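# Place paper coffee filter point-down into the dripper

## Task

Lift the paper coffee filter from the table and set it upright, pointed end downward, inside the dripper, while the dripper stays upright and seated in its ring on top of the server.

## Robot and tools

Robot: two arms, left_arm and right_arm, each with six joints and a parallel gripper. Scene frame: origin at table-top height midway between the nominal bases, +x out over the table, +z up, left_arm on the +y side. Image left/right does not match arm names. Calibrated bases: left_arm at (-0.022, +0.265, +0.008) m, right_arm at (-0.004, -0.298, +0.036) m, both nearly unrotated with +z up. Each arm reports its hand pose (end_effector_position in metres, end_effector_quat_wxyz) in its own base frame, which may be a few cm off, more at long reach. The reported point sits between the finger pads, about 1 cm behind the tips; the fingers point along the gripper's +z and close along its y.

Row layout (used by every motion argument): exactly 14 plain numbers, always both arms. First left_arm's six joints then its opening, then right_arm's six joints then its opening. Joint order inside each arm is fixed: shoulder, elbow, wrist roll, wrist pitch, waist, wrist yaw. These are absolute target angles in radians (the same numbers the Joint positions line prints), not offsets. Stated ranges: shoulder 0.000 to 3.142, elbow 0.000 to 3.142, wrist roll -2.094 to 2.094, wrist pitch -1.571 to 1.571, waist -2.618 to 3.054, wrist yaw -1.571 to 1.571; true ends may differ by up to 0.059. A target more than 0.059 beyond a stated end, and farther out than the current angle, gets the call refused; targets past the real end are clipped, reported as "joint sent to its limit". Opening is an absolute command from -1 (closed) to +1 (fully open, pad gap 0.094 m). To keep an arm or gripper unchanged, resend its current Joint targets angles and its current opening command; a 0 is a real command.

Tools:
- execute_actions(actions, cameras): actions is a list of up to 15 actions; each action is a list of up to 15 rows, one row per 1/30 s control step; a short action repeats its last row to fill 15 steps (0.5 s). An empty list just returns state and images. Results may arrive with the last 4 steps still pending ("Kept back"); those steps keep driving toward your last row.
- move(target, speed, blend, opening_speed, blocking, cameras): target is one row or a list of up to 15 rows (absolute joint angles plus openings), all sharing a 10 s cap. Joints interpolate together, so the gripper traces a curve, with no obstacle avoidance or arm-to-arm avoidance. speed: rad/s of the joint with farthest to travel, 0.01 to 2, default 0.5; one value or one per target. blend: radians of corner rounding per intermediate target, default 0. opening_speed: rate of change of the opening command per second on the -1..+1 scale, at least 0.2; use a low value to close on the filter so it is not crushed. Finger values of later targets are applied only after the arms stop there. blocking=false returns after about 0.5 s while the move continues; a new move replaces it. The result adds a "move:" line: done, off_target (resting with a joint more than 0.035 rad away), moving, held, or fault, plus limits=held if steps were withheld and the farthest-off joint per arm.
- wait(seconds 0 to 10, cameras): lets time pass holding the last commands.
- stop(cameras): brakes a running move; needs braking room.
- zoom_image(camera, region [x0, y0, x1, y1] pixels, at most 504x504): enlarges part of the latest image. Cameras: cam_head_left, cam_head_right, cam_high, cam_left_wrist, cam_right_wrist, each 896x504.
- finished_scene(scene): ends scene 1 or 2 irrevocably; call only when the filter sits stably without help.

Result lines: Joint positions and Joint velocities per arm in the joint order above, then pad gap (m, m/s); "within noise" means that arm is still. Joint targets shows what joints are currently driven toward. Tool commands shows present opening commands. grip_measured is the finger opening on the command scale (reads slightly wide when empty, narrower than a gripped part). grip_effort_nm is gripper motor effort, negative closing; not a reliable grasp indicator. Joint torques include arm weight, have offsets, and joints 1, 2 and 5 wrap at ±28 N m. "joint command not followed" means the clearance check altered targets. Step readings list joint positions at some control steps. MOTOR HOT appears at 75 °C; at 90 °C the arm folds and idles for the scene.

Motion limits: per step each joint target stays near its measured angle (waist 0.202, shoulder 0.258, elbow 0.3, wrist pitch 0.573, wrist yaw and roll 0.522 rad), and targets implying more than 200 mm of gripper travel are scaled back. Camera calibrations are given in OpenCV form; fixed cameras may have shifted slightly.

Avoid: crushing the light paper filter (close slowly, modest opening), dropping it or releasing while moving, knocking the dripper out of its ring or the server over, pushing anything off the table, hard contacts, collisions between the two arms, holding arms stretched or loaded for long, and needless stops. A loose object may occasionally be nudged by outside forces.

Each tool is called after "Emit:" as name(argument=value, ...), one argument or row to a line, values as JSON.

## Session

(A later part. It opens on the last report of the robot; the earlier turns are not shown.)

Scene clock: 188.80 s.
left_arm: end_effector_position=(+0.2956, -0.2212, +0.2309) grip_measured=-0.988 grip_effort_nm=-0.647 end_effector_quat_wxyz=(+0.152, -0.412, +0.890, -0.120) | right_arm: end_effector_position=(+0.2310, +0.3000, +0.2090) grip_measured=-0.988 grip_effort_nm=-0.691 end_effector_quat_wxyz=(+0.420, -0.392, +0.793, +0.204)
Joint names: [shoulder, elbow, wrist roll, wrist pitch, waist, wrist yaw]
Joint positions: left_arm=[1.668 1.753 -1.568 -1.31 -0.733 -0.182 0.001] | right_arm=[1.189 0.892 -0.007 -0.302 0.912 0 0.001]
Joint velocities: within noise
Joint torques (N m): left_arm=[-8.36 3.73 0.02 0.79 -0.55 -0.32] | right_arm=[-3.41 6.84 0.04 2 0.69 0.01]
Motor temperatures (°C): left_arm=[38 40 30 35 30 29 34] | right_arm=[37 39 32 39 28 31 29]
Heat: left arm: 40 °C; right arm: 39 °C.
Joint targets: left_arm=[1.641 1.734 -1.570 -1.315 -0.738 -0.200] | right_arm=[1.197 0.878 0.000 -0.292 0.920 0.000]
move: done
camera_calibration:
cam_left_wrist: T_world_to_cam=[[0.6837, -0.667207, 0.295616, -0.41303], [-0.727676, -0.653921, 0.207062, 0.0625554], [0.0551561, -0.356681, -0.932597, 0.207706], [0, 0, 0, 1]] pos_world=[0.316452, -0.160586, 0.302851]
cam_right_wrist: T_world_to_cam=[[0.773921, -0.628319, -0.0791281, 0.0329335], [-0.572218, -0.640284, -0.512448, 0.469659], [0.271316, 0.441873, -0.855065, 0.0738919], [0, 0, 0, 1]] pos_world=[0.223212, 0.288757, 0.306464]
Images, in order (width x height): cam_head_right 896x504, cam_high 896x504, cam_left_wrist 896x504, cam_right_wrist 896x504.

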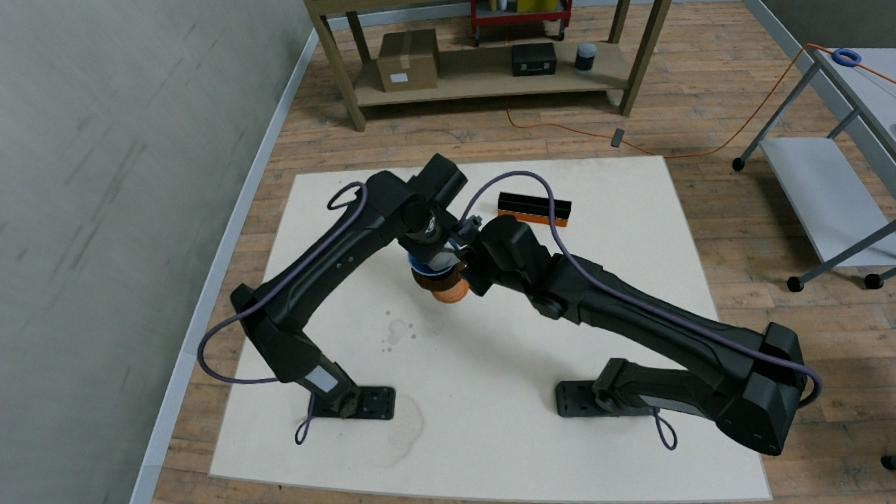

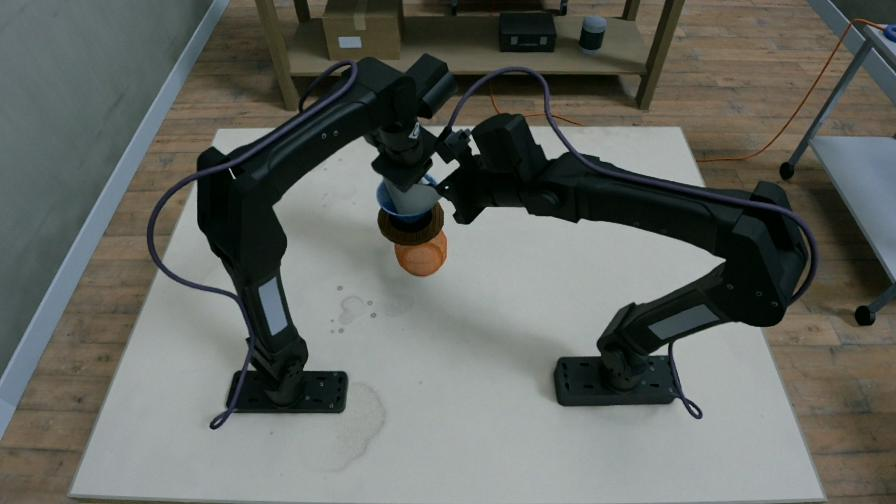

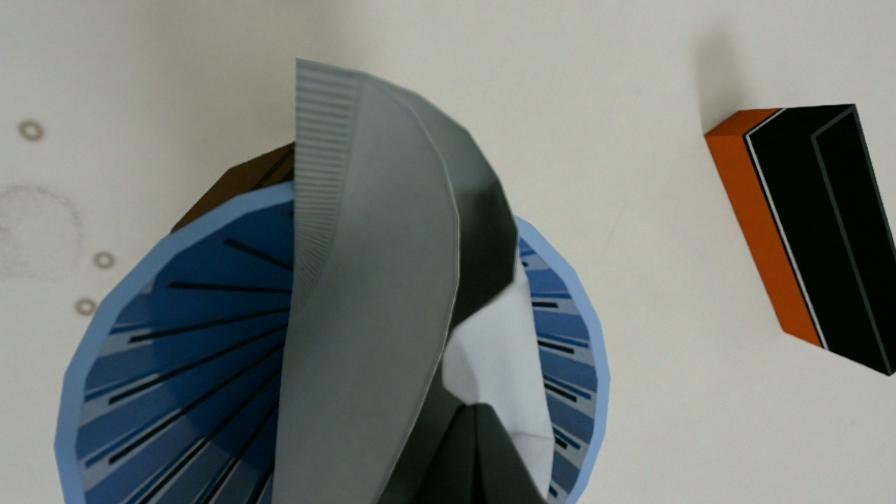

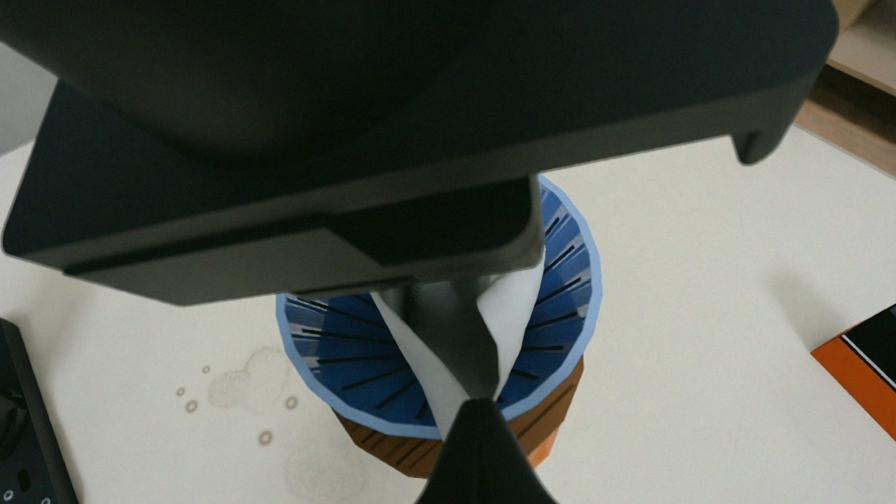

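Emit:
move(
  target=[1.641,1.7339,-1.57,-1.3146,-0.738,-0.2,-0.78,1.197,0.8784,0,-0.292,0.92,0,-1],
  opening_speed=0.2,
  cameras=["cam_high","cam_head_right","cam_left_wrist","cam_right_wrist"],
)

Emit:
move(
  target=[1.6559,1.9514,-1.57,-1.5172,-0.7625,-0.2,-0.78,1.197,0.8784,0,-0.292,0.92,0,-1],
  speed=0.15,
  cameras=["cam_high","cam_head_right","cam_left_wrist","cam_right_wrist"],
)

Scene clock: 190.70 s.
left_arm: end_effector_position=(+0.2956, -0.2212, +0.2309) grip_measured=-0.783 grip_effort_nm=0.183 end_effector_quat_wxyz=(+0.152, -0.412, +0.890, -0.120) | right_arm: end_effector_position=(+0.2310, +0.3001, +0.2092) grip_measured=-0.988 grip_effort_nm=-0.686 end_effector_quat_wxyz=(+0.420, -0.392, +0.792, +0.204)
Joint names: [shoulder, elbow, wrist roll, wrist pitch, waist, wrist yaw]
Joint positions: left_arm=[1.668 1.753 -1.568 -1.31 -0.733 -0.182 0.01] | right_arm=[1.189 0.892 -0.007 -0.301 0.912 0 0.001]
Joint velocities: within noise
Joint torques (N m): left_arm=[-8.36 3.71 -0.02 0.78 -0.53 -0.33] | right_arm=[-3.41 6.84 0.04 1.99 0.7 0.01]
Motor temperatures (°C): left_arm=[38 40 30 35 30 29 34] | right_arm=[36 39 32 39 28 31 29]
Heat: left arm: 40 °C; right arm: 39 °C.
Joint targets: left_arm=[1.641 1.734 -1.570 -1.315 -0.738 -0.200] | right_arm=[1.197 0.878 0.000 -0.292 0.920 0.000]
move: done
camera_calibration:
cam_left_wrist: T_world_to_cam=[[0.6837, -0.667207, 0.295616, -0.41303], [-0.727676, -0.653921, 0.207062, 0.0625554], [0.0551561, -0.356681, -0.932597, 0.207706], [0, 0, 0, 1]] pos_world=[0.316452, -0.160586, 0.302851]
cam_right_wrist: T_world_to_cam=[[0.773958, -0.628271, -0.0791456, 0.0329291], [-0.571979, -0.639975, -0.513101, 0.46982], [0.271715, 0.442388, -0.854672, 0.0736413], [0, 0, 0, 1]] pos_world=[0.223232, 0.288783, 0.30661]
Images, in order (width x height): cam_head_right 896x504, cam_high 896x504, cam_left_wrist 896x504, cam_right_wrist 896x504.

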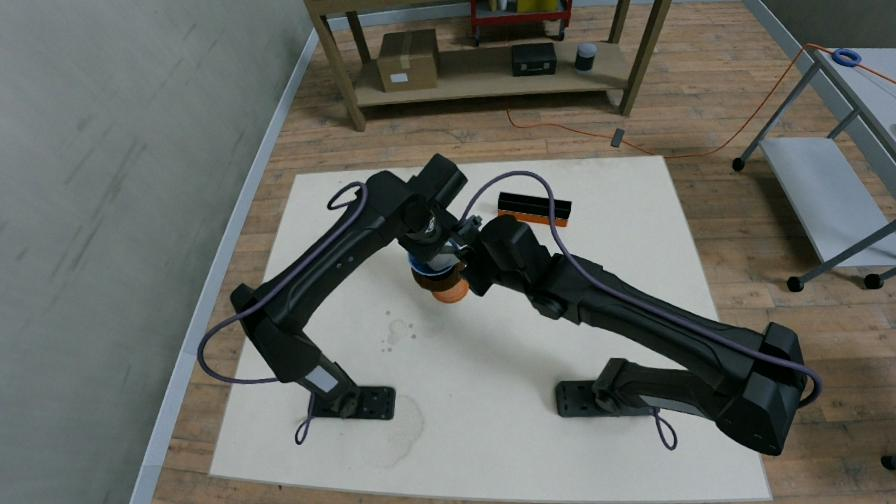

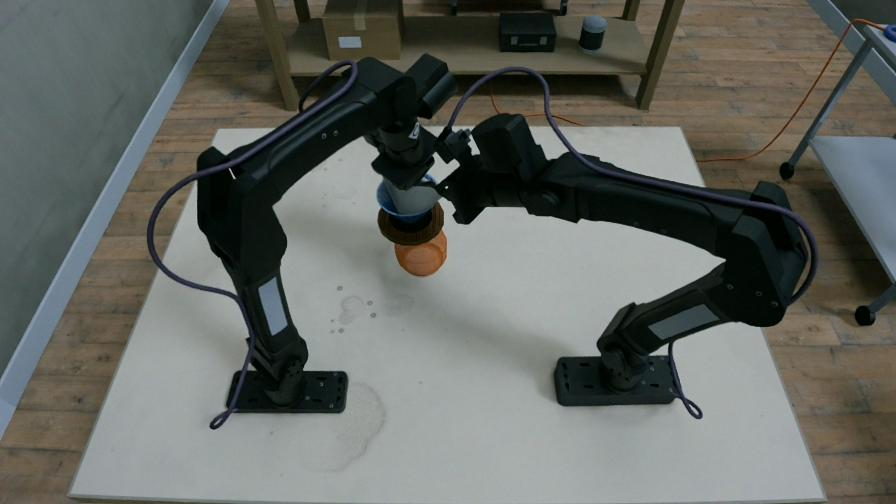

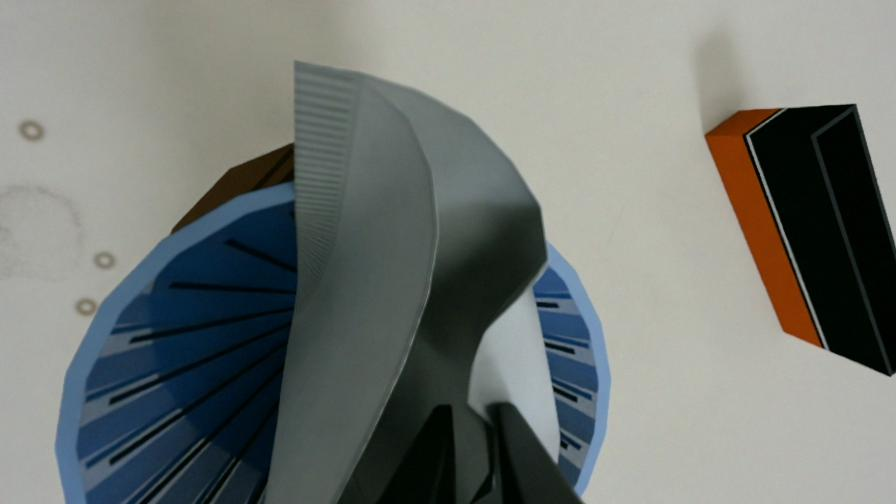

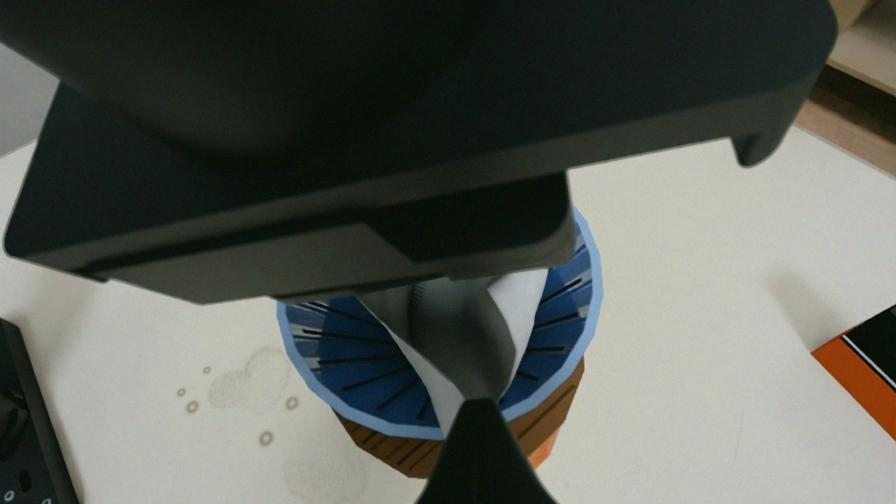

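Scene clock: 192.73 s.
left_arm: end_effector_position=(+0.2759, -0.2147, +0.2700) grip_measured=-0.783 grip_effort_nm=0.193 end_effector_quat_wxyz=(+0.148, -0.402, +0.896, -0.117) | right_arm: end_effector_position=(+0.2311, +0.3001, +0.2092) grip_measured=-0.988 grip_effort_nm=-0.686 end_effector_quat_wxyz=(+0.420, -0.392, +0.792, +0.204)
Joint names: [shoulder, elbow, wrist roll, wrist pitch, waist, wrist yaw]
Joint positions: left_arm=[1.668 1.926 -1.568 -1.493 -0.757 -0.182 0.01] | right_arm=[1.189 0.892 -0.007 -0.301 0.912 0 0.001]
Joint velocities: within noise
Joint torques (N m): left_arm=[-6.87 6.6 0.01 0.58 -0.65 -0.31] | right_arm=[-3.41 6.87 0.04 2 0.7 0.02]
Motor temperatures (°C): left_arm=[38 40 30 35 30 29 34] | right_arm=[36 39 32 39 28 31 29]
Heat: left arm: 40 °C; right arm: 39 °C.
Joint targets: left_arm=[1.656 1.952 -1.570 -1.517 -0.763 -0.200] | right_arm=[1.197 0.878 0.000 -0.292 0.920 0.000]
move: done
camera_calibration:
cam_left_wrist: T_world_to_cam=[[0.669488, -0.68535, 0.286499, -0.404369], [-0.741741, -0.637605, 0.20804, 0.0514703], [0.040093, -0.351788, -0.935221, 0.253483], [0, 0, 0, 1]] pos_world=[0.298735, -0.155144, 0.342206]
cam_right_wrist: T_world_to_cam=[[0.773977, -0.628247, -0.0791543, 0.0329269], [-0.571859, -0.63982, -0.513428, 0.4699], [0.271915, 0.442646, -0.854475, 0.0735159], [0, 0, 0, 1]] pos_world=[0.223242, 0.288796, 0.306683]
Images, in order (width x height): cam_head_right 896x504, cam_high 896x504, cam_left_wrist 896x504, cam_right_wrist 896x504.

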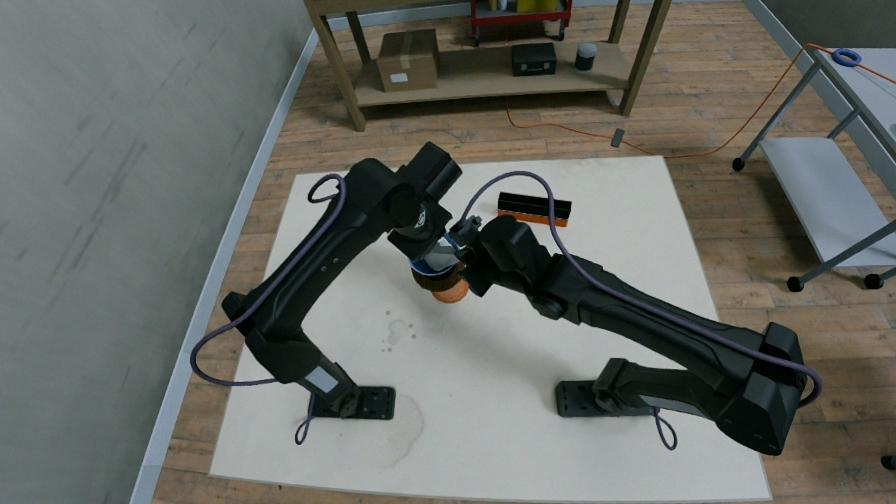

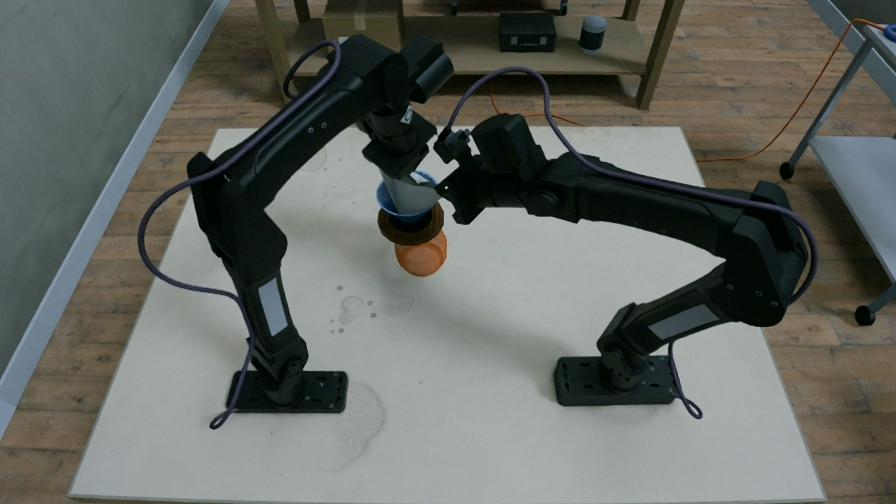

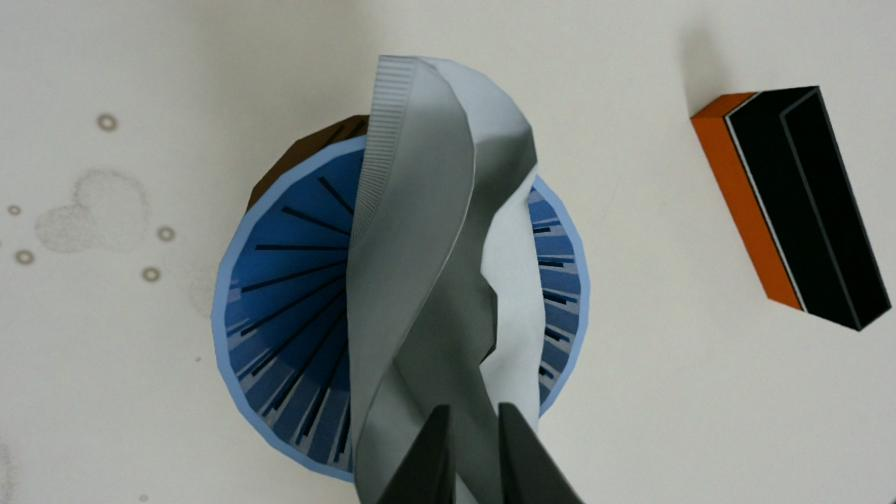

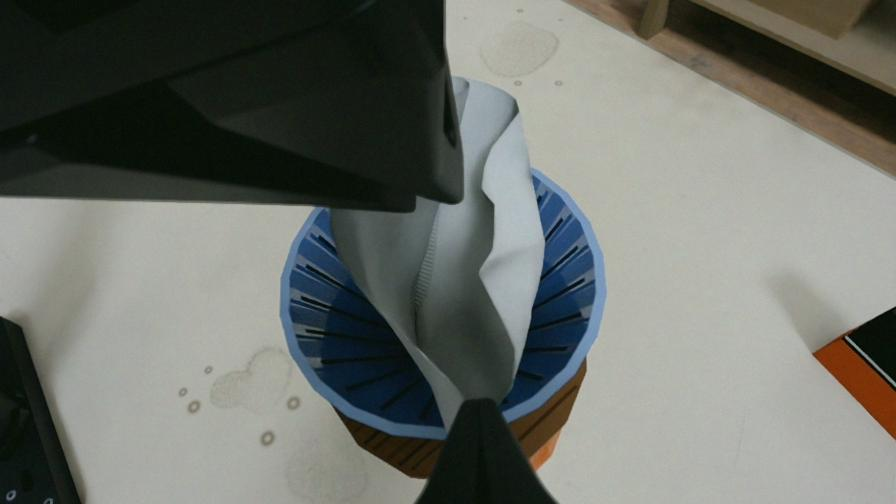

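Emit:
move(
  target=[
    [1.6388,2.0429,-1.57,-1.565,-0.78,-0.2,-0.78,1.197,0.8784,0,-0.292,0.92,0,-1],
    [1.45,2.0,-1.57,-1.55,-0.6,-0.2,-0.78,1.197,0.8784,0,-0.292,0.92,0,-1],
    [1.3,1.7,-0.8,-1.2,0.3,0,-0.78,1.197,0.8784,0,-0.292,0.92,0,-1],
  ],
  speed=[0.2,0.4,0.6],
  blend=0.05,
  cameras=["cam_high","cam_head_right","cam_head_left","cam_right_wrist"],
)

Emit:
zoom_image(
  camera="cam_head_right",
  region=[360, 190, 520, 320],
)

Emit:
zoom_image(
  camera="cam_high",
  region=[340, 130, 500, 290],
)

Emit:
zoom_image(
  camera="cam_head_left",
  region=[380, 190, 540, 320],
)

Scene clock: 196.30 s.
left_arm: end_effector_position=(+0.3121, +0.0982, +0.3415) grip_measured=-0.783 grip_effort_nm=0.178 end_effector_quat_wxyz=(+0.354, -0.490, +0.791, -0.088) | right_arm: end_effector_position=(+0.2311, +0.3002, +0.2093) grip_measured=-0.988 grip_effort_nm=-0.686 end_effector_quat_wxyz=(+0.420, -0.392, +0.792, +0.205)
Joint names: [shoulder, elbow, wrist roll, wrist pitch, waist, wrist yaw]
Joint positions: left_arm=[1.322 1.715 -0.809 -1.217 0.297 -0.009 0.01] | right_arm=[1.189 0.892 -0.007 -0.301 0.912 0 0.001]
Joint velocities: within noise
Joint torques (N m): left_arm=[-4.9 3.79 0.09 1.52 0.31 0.1] | right_arm=[-3.41 6.84 0.04 1.99 0.72 0.01]
Motor temperatures (°C): left_arm=[38 40 30 35 30 29 34] | right_arm=[35 39 32 40 28 31 29]
Heat: left arm: 40 °C; right arm: 40 °C.
Joint targets: left_arm=[1.300 1.700 -0.800 -1.200 0.300 0.000] | right_arm=[1.197 0.878 0.000 -0.292 0.920 0.000]
move: done; blend cut to 0.0457 rad at target 1; joint sent to its limit at target 1
camera_calibration:
cam_right_wrist: T_world_to_cam=[[0.773995, -0.628223, -0.079163, 0.0329248], [-0.571739, -0.639665, -0.513754, 0.46998], [0.272115, 0.442904, -0.854277, 0.0733906], [0, 0, 0, 1]] pos_world=[0.223252, 0.288809, 0.306756]
Images, in order (width x height): cam_head_left 896x504, cam_head_right 896x504, cam_high 896x504, cam_right_wrist 896x504.

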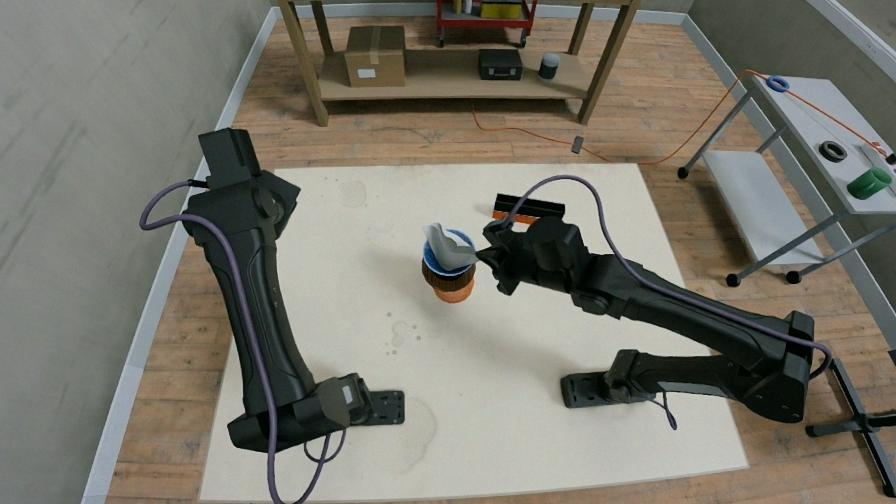

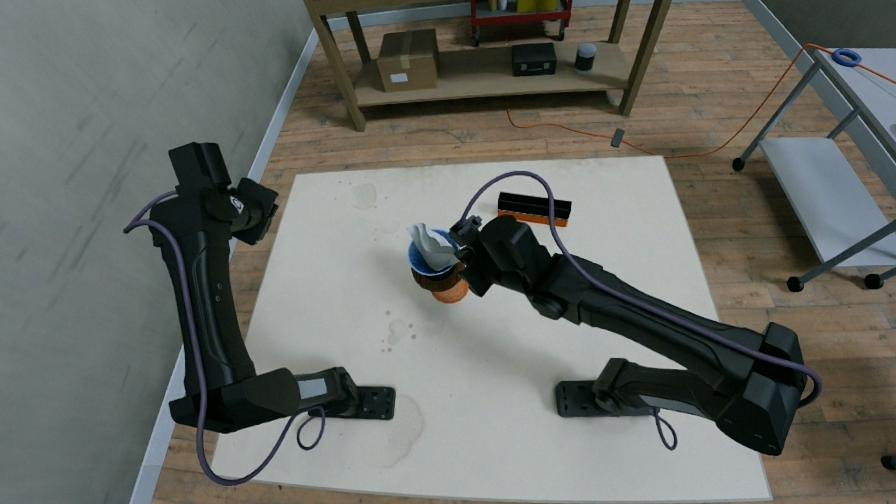

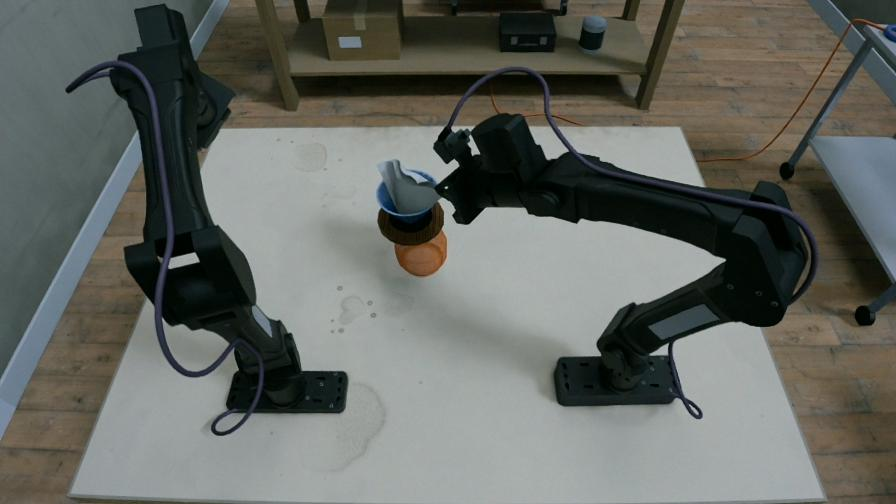

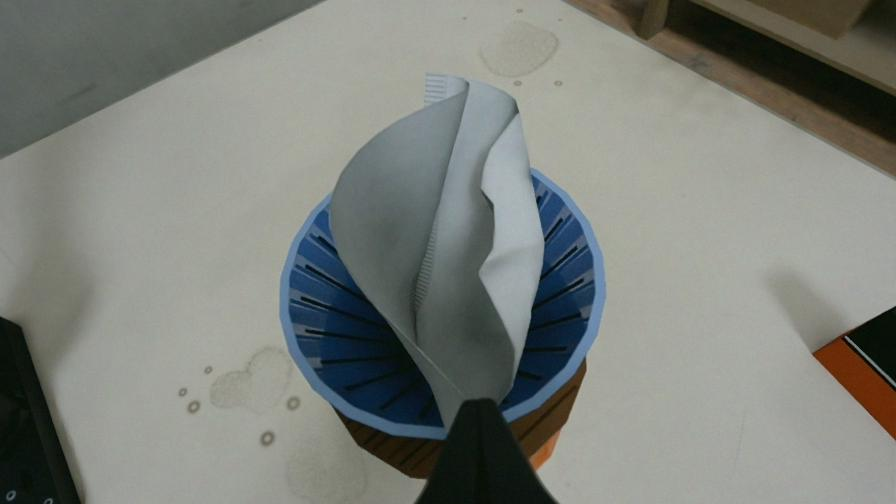

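Scaled by 3.150 from the camera's 896x504 image, which has a finer 1280x720 frame.

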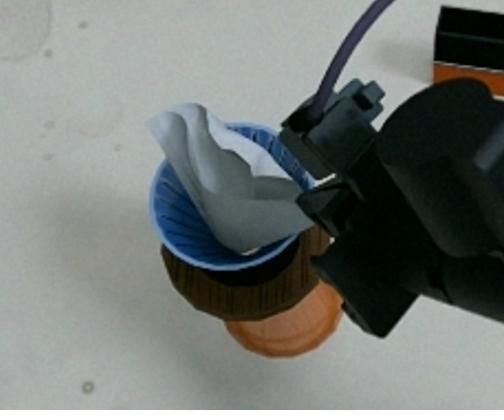

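Scaled by 3.150 from the camera's 896x504 image, which has a finer 1280x720 frame.

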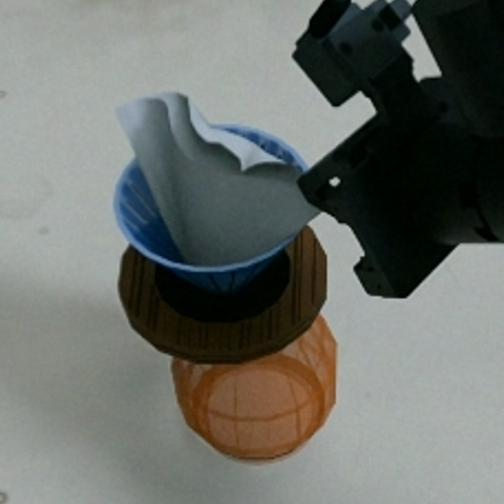

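Scaled by 3.150 from the camera's 896x504 image, which has a finer 1280x720 frame.

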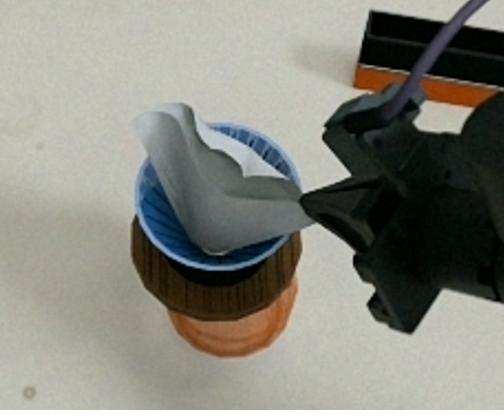

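Emit:
move(
  target=[1.3,1.7,-0.8,-1.2,0.3,0,-0.78,1.197,0.8784,0,-0.292,0.92,0,-0.6],
  opening_speed=0.2,
  cameras=["cam_high","cam_head_right","cam_head_left","cam_right_wrist"],
)

Emit:
zoom_image(
  camera="cam_head_right",
  region=[360, 190, 520, 320],
)

Emit:
zoom_image(
  camera="cam_high",
  region=[340, 130, 500, 290],
)

Scene clock: 198.70 s.
left_arm: end_effector_position=(+0.3124, +0.0981, +0.3417) grip_measured=-0.783 grip_effort_nm=0.183 end_effector_quat_wxyz=(+0.355, -0.490, +0.791, -0.089) | right_arm: end_effector_position=(+0.2311, +0.3002, +0.2093) grip_measured=-0.603 grip_effort_nm=0.129 end_effector_quat_wxyz=(+0.420, -0.392, +0.792, +0.205)
Joint names: [shoulder, elbow, wrist roll, wrist pitch, waist, wrist yaw]
Joint positions: left_arm=[1.322 1.715 -0.808 -1.215 0.297 -0.009 0.01] | right_arm=[1.189 0.892 -0.007 -0.301 0.912 0 0.019]
Joint velocities: within noise
Joint torques (N m): left_arm=[-4.9 3.79 0.11 1.51 0.39 0.08] | right_arm=[-3.43 6.86 0.04 1.99 0.69 0.01]
Motor temperatures (°C): left_arm=[37 40 30 35 30 29 34] | right_arm=[35 39 32 40 28 31 29]
Heat: left arm: 40 °C; right arm: 40 °C.
Joint targets: left_arm=[1.300 1.700 -0.800 -1.200 0.300 0.000] | right_arm=[1.197 0.878 0.000 -0.292 0.920 0.000]
move: done
camera_calibration:
cam_right_wrist: T_world_to_cam=[[0.773995, -0.628223, -0.079163, 0.0329248], [-0.571739, -0.639665, -0.513754, 0.46998], [0.272115, 0.442904, -0.854277, 0.0733906], [0, 0, 0, 1]] pos_world=[0.223252, 0.288809, 0.306756]
Images, in order (width x height): cam_head_left 896x504, cam_head_right 896x504, cam_high 896x504, cam_right_wrist 896x504.

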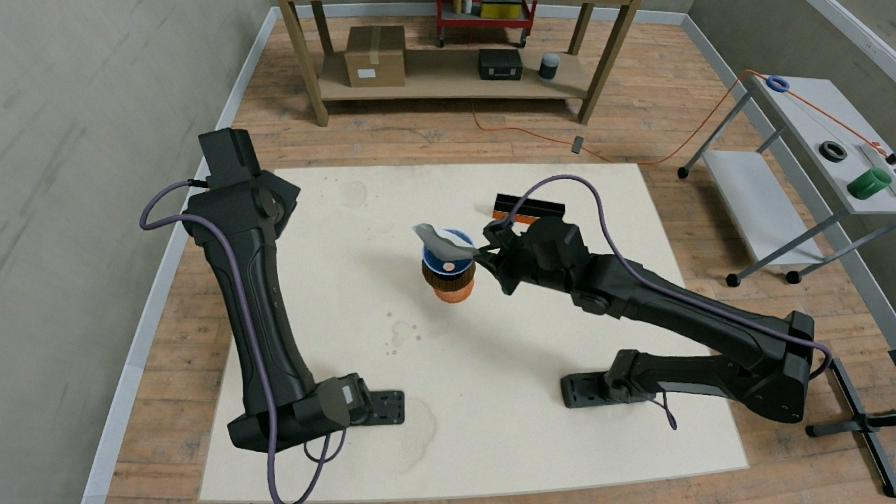

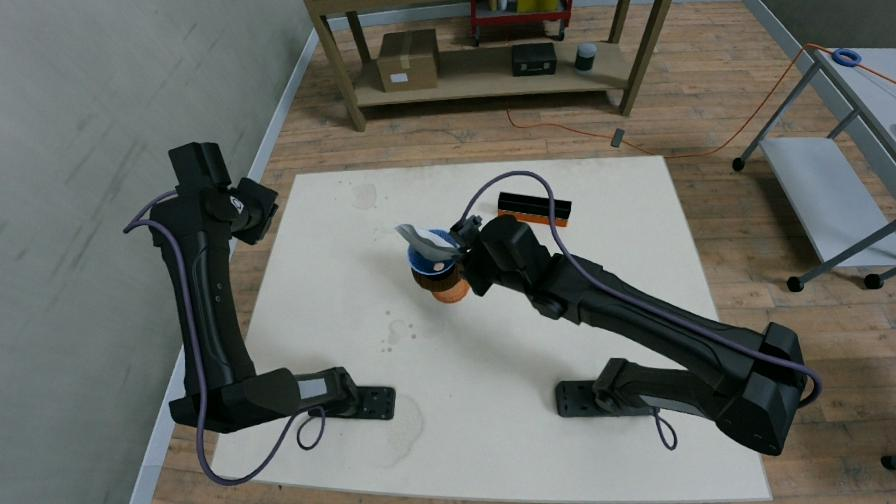

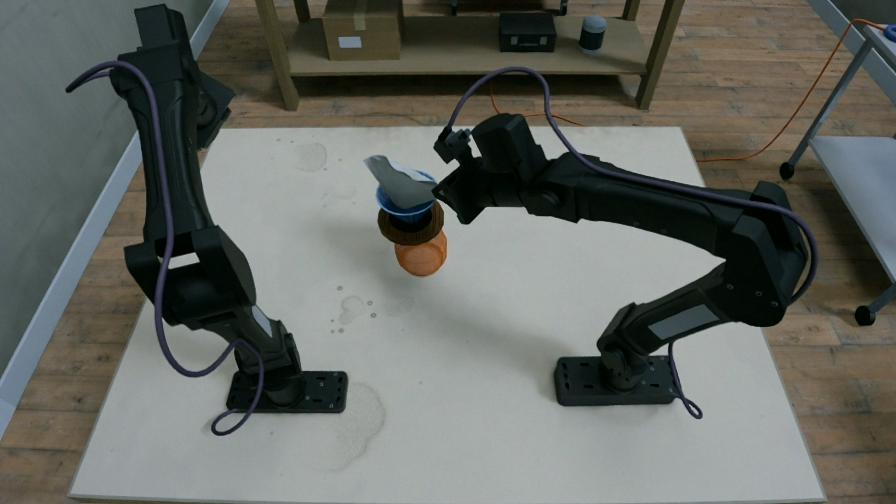

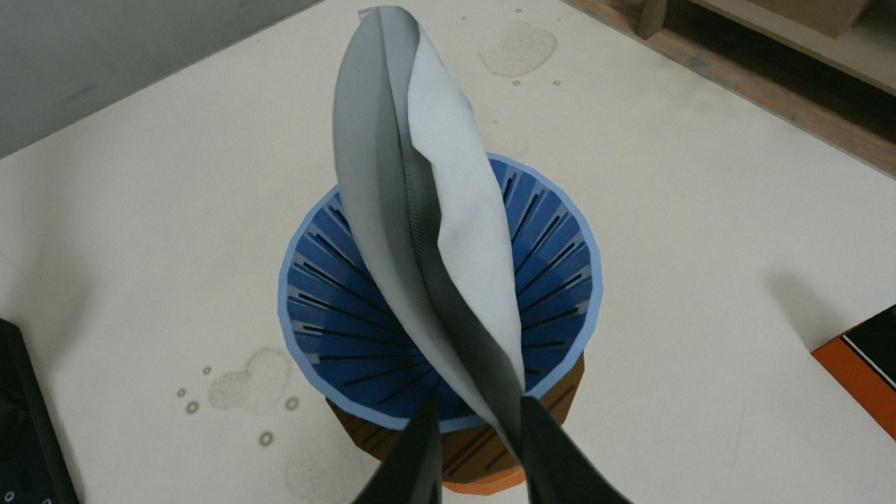

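Scaled by 3.150 from the camera's 896x504 image, which has a finer 1280x720 frame.

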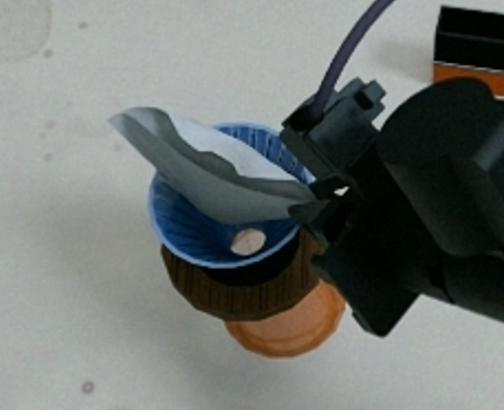

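Scaled by 3.150 from the camera's 896x504 image, which has a finer 1280x720 frame.

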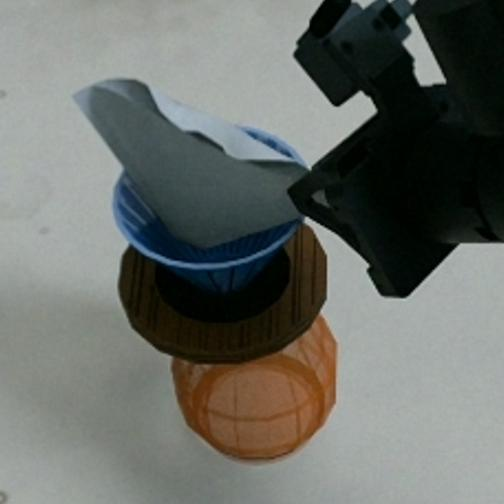

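Emit:
move(
  target=[1.3,1.7,-0.8,-1.2,0.3,0,-0.78,1.197,0.8784,0,-0.292,0.92,0,0.2],
  opening_speed=0.3,
  cameras=["cam_high","cam_head_right","cam_head_left","cam_right_wrist"],
)

Emit:
zoom_image(
  camera="cam_head_right",
  region=[360, 190, 520, 320],
)

Emit:
zoom_image(
  camera="cam_high",
  region=[340, 130, 500, 290],
)

Scene clock: 202.97 s.
left_arm: end_effector_position=(+0.3126, +0.0981, +0.3419) grip_measured=-0.783 grip_effort_nm=0.188 end_effector_quat_wxyz=(+0.355, -0.489, +0.791, -0.089) | right_arm: end_effector_position=(+0.2311, +0.3002, +0.2093) grip_measured=+0.197 grip_effort_nm=0.129 end_effector_quat_wxyz=(+0.420, -0.392, +0.792, +0.205)
Joint names: [shoulder, elbow, wrist roll, wrist pitch, waist, wrist yaw]
Joint positions: left_arm=[1.322 1.715 -0.808 -1.214 0.297 -0.008 0.01] | right_arm=[1.189 0.892 -0.007 -0.301 0.912 0 0.056]
Joint velocities: within noise
Joint torques (N m): left_arm=[-4.85 3.88 0.11 1.5 0.35 0.08] | right_arm=[-3.43 6.86 0.04 1.99 0.69 0.02]
Motor temperatures (°C): left_arm=[37 40 30 35 30 29 34] | right_arm=[35 39 32 40 28 31 29]
Heat: left arm: 40 °C; right arm: 40 °C.
Joint targets: left_arm=[1.300 1.700 -0.800 -1.200 0.300 0.000] | right_arm=[1.197 0.878 0.000 -0.292 0.920 0.000]
move: done
camera_calibration:
cam_right_wrist: T_world_to_cam=[[0.773995, -0.628223, -0.079163, 0.0329248], [-0.571739, -0.639665, -0.513754, 0.46998], [0.272115, 0.442904, -0.854277, 0.0733906], [0, 0, 0, 1]] pos_world=[0.223252, 0.288809, 0.306756]
Images, in order (width x height): cam_head_left 896x504, cam_head_right 896x504, cam_high 896x504, cam_right_wrist 896x504.

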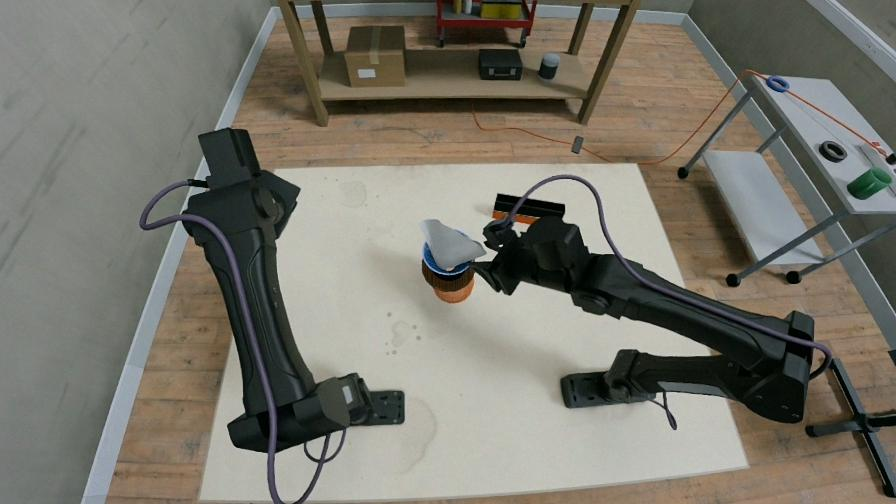

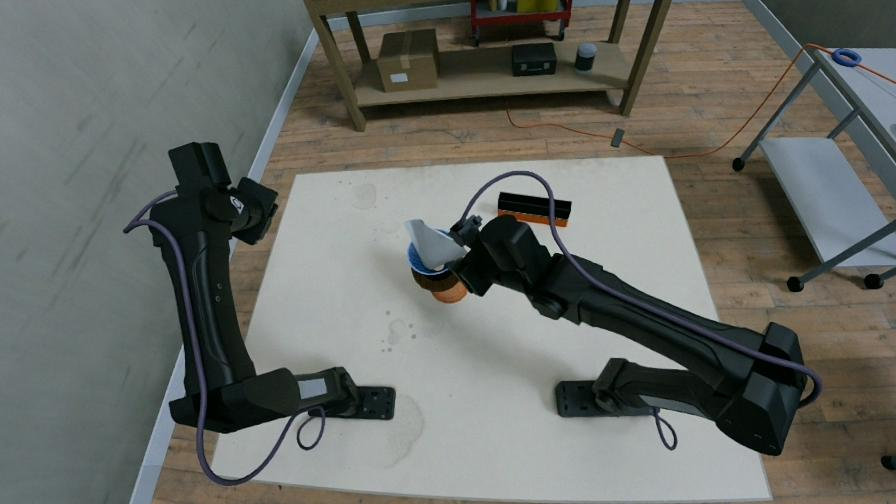

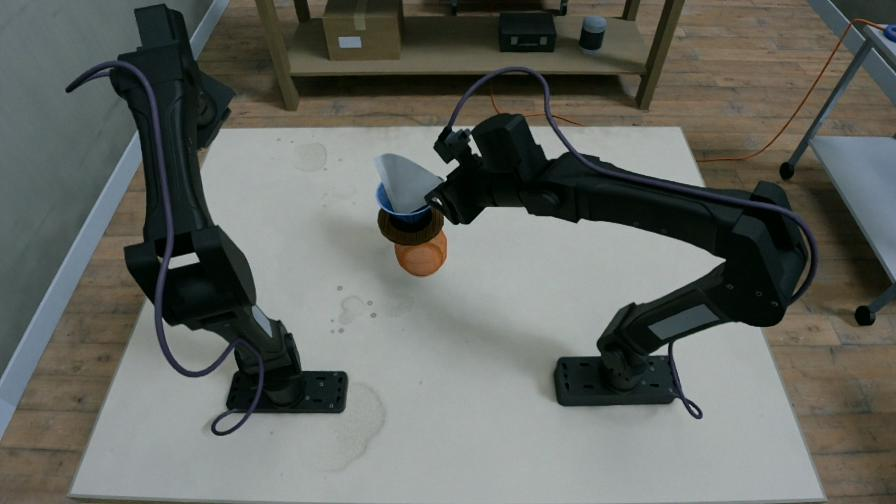

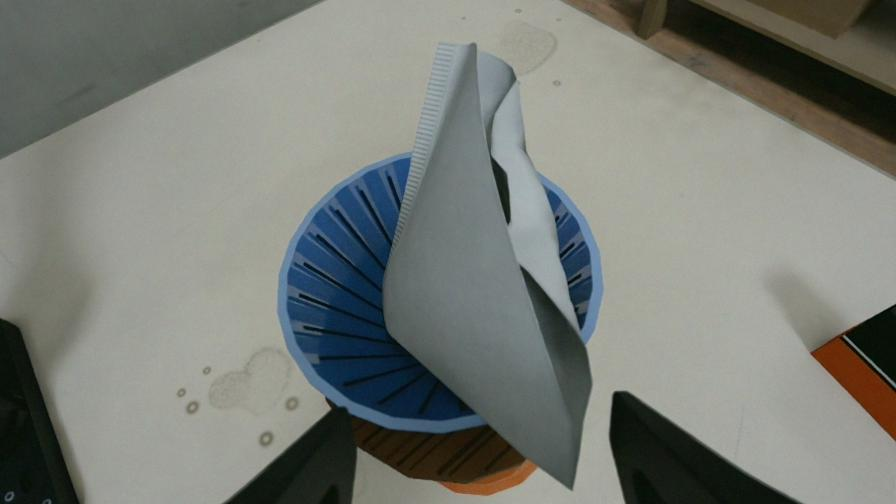

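Scaled by 3.150 from the camera's 896x504 image, which has a finer 1280x720 frame.

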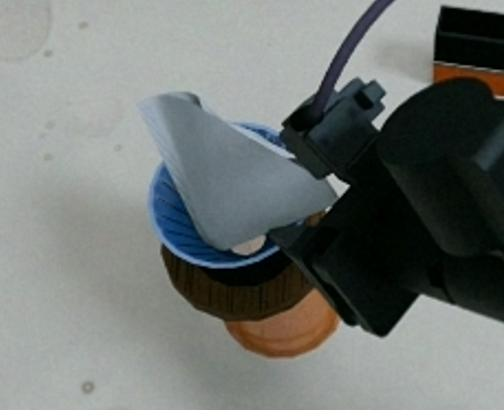

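Scaled by 3.150 from the camera's 896x504 image, which has a finer 1280x720 frame.

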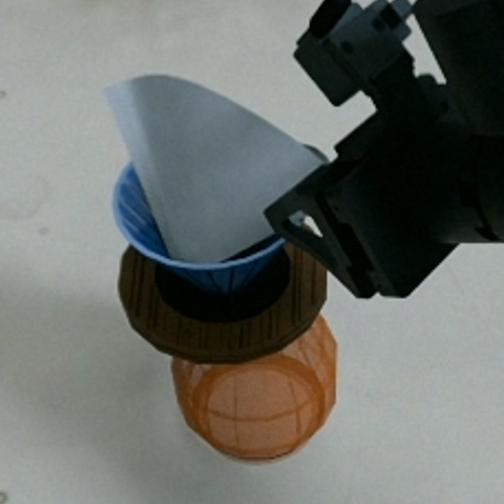

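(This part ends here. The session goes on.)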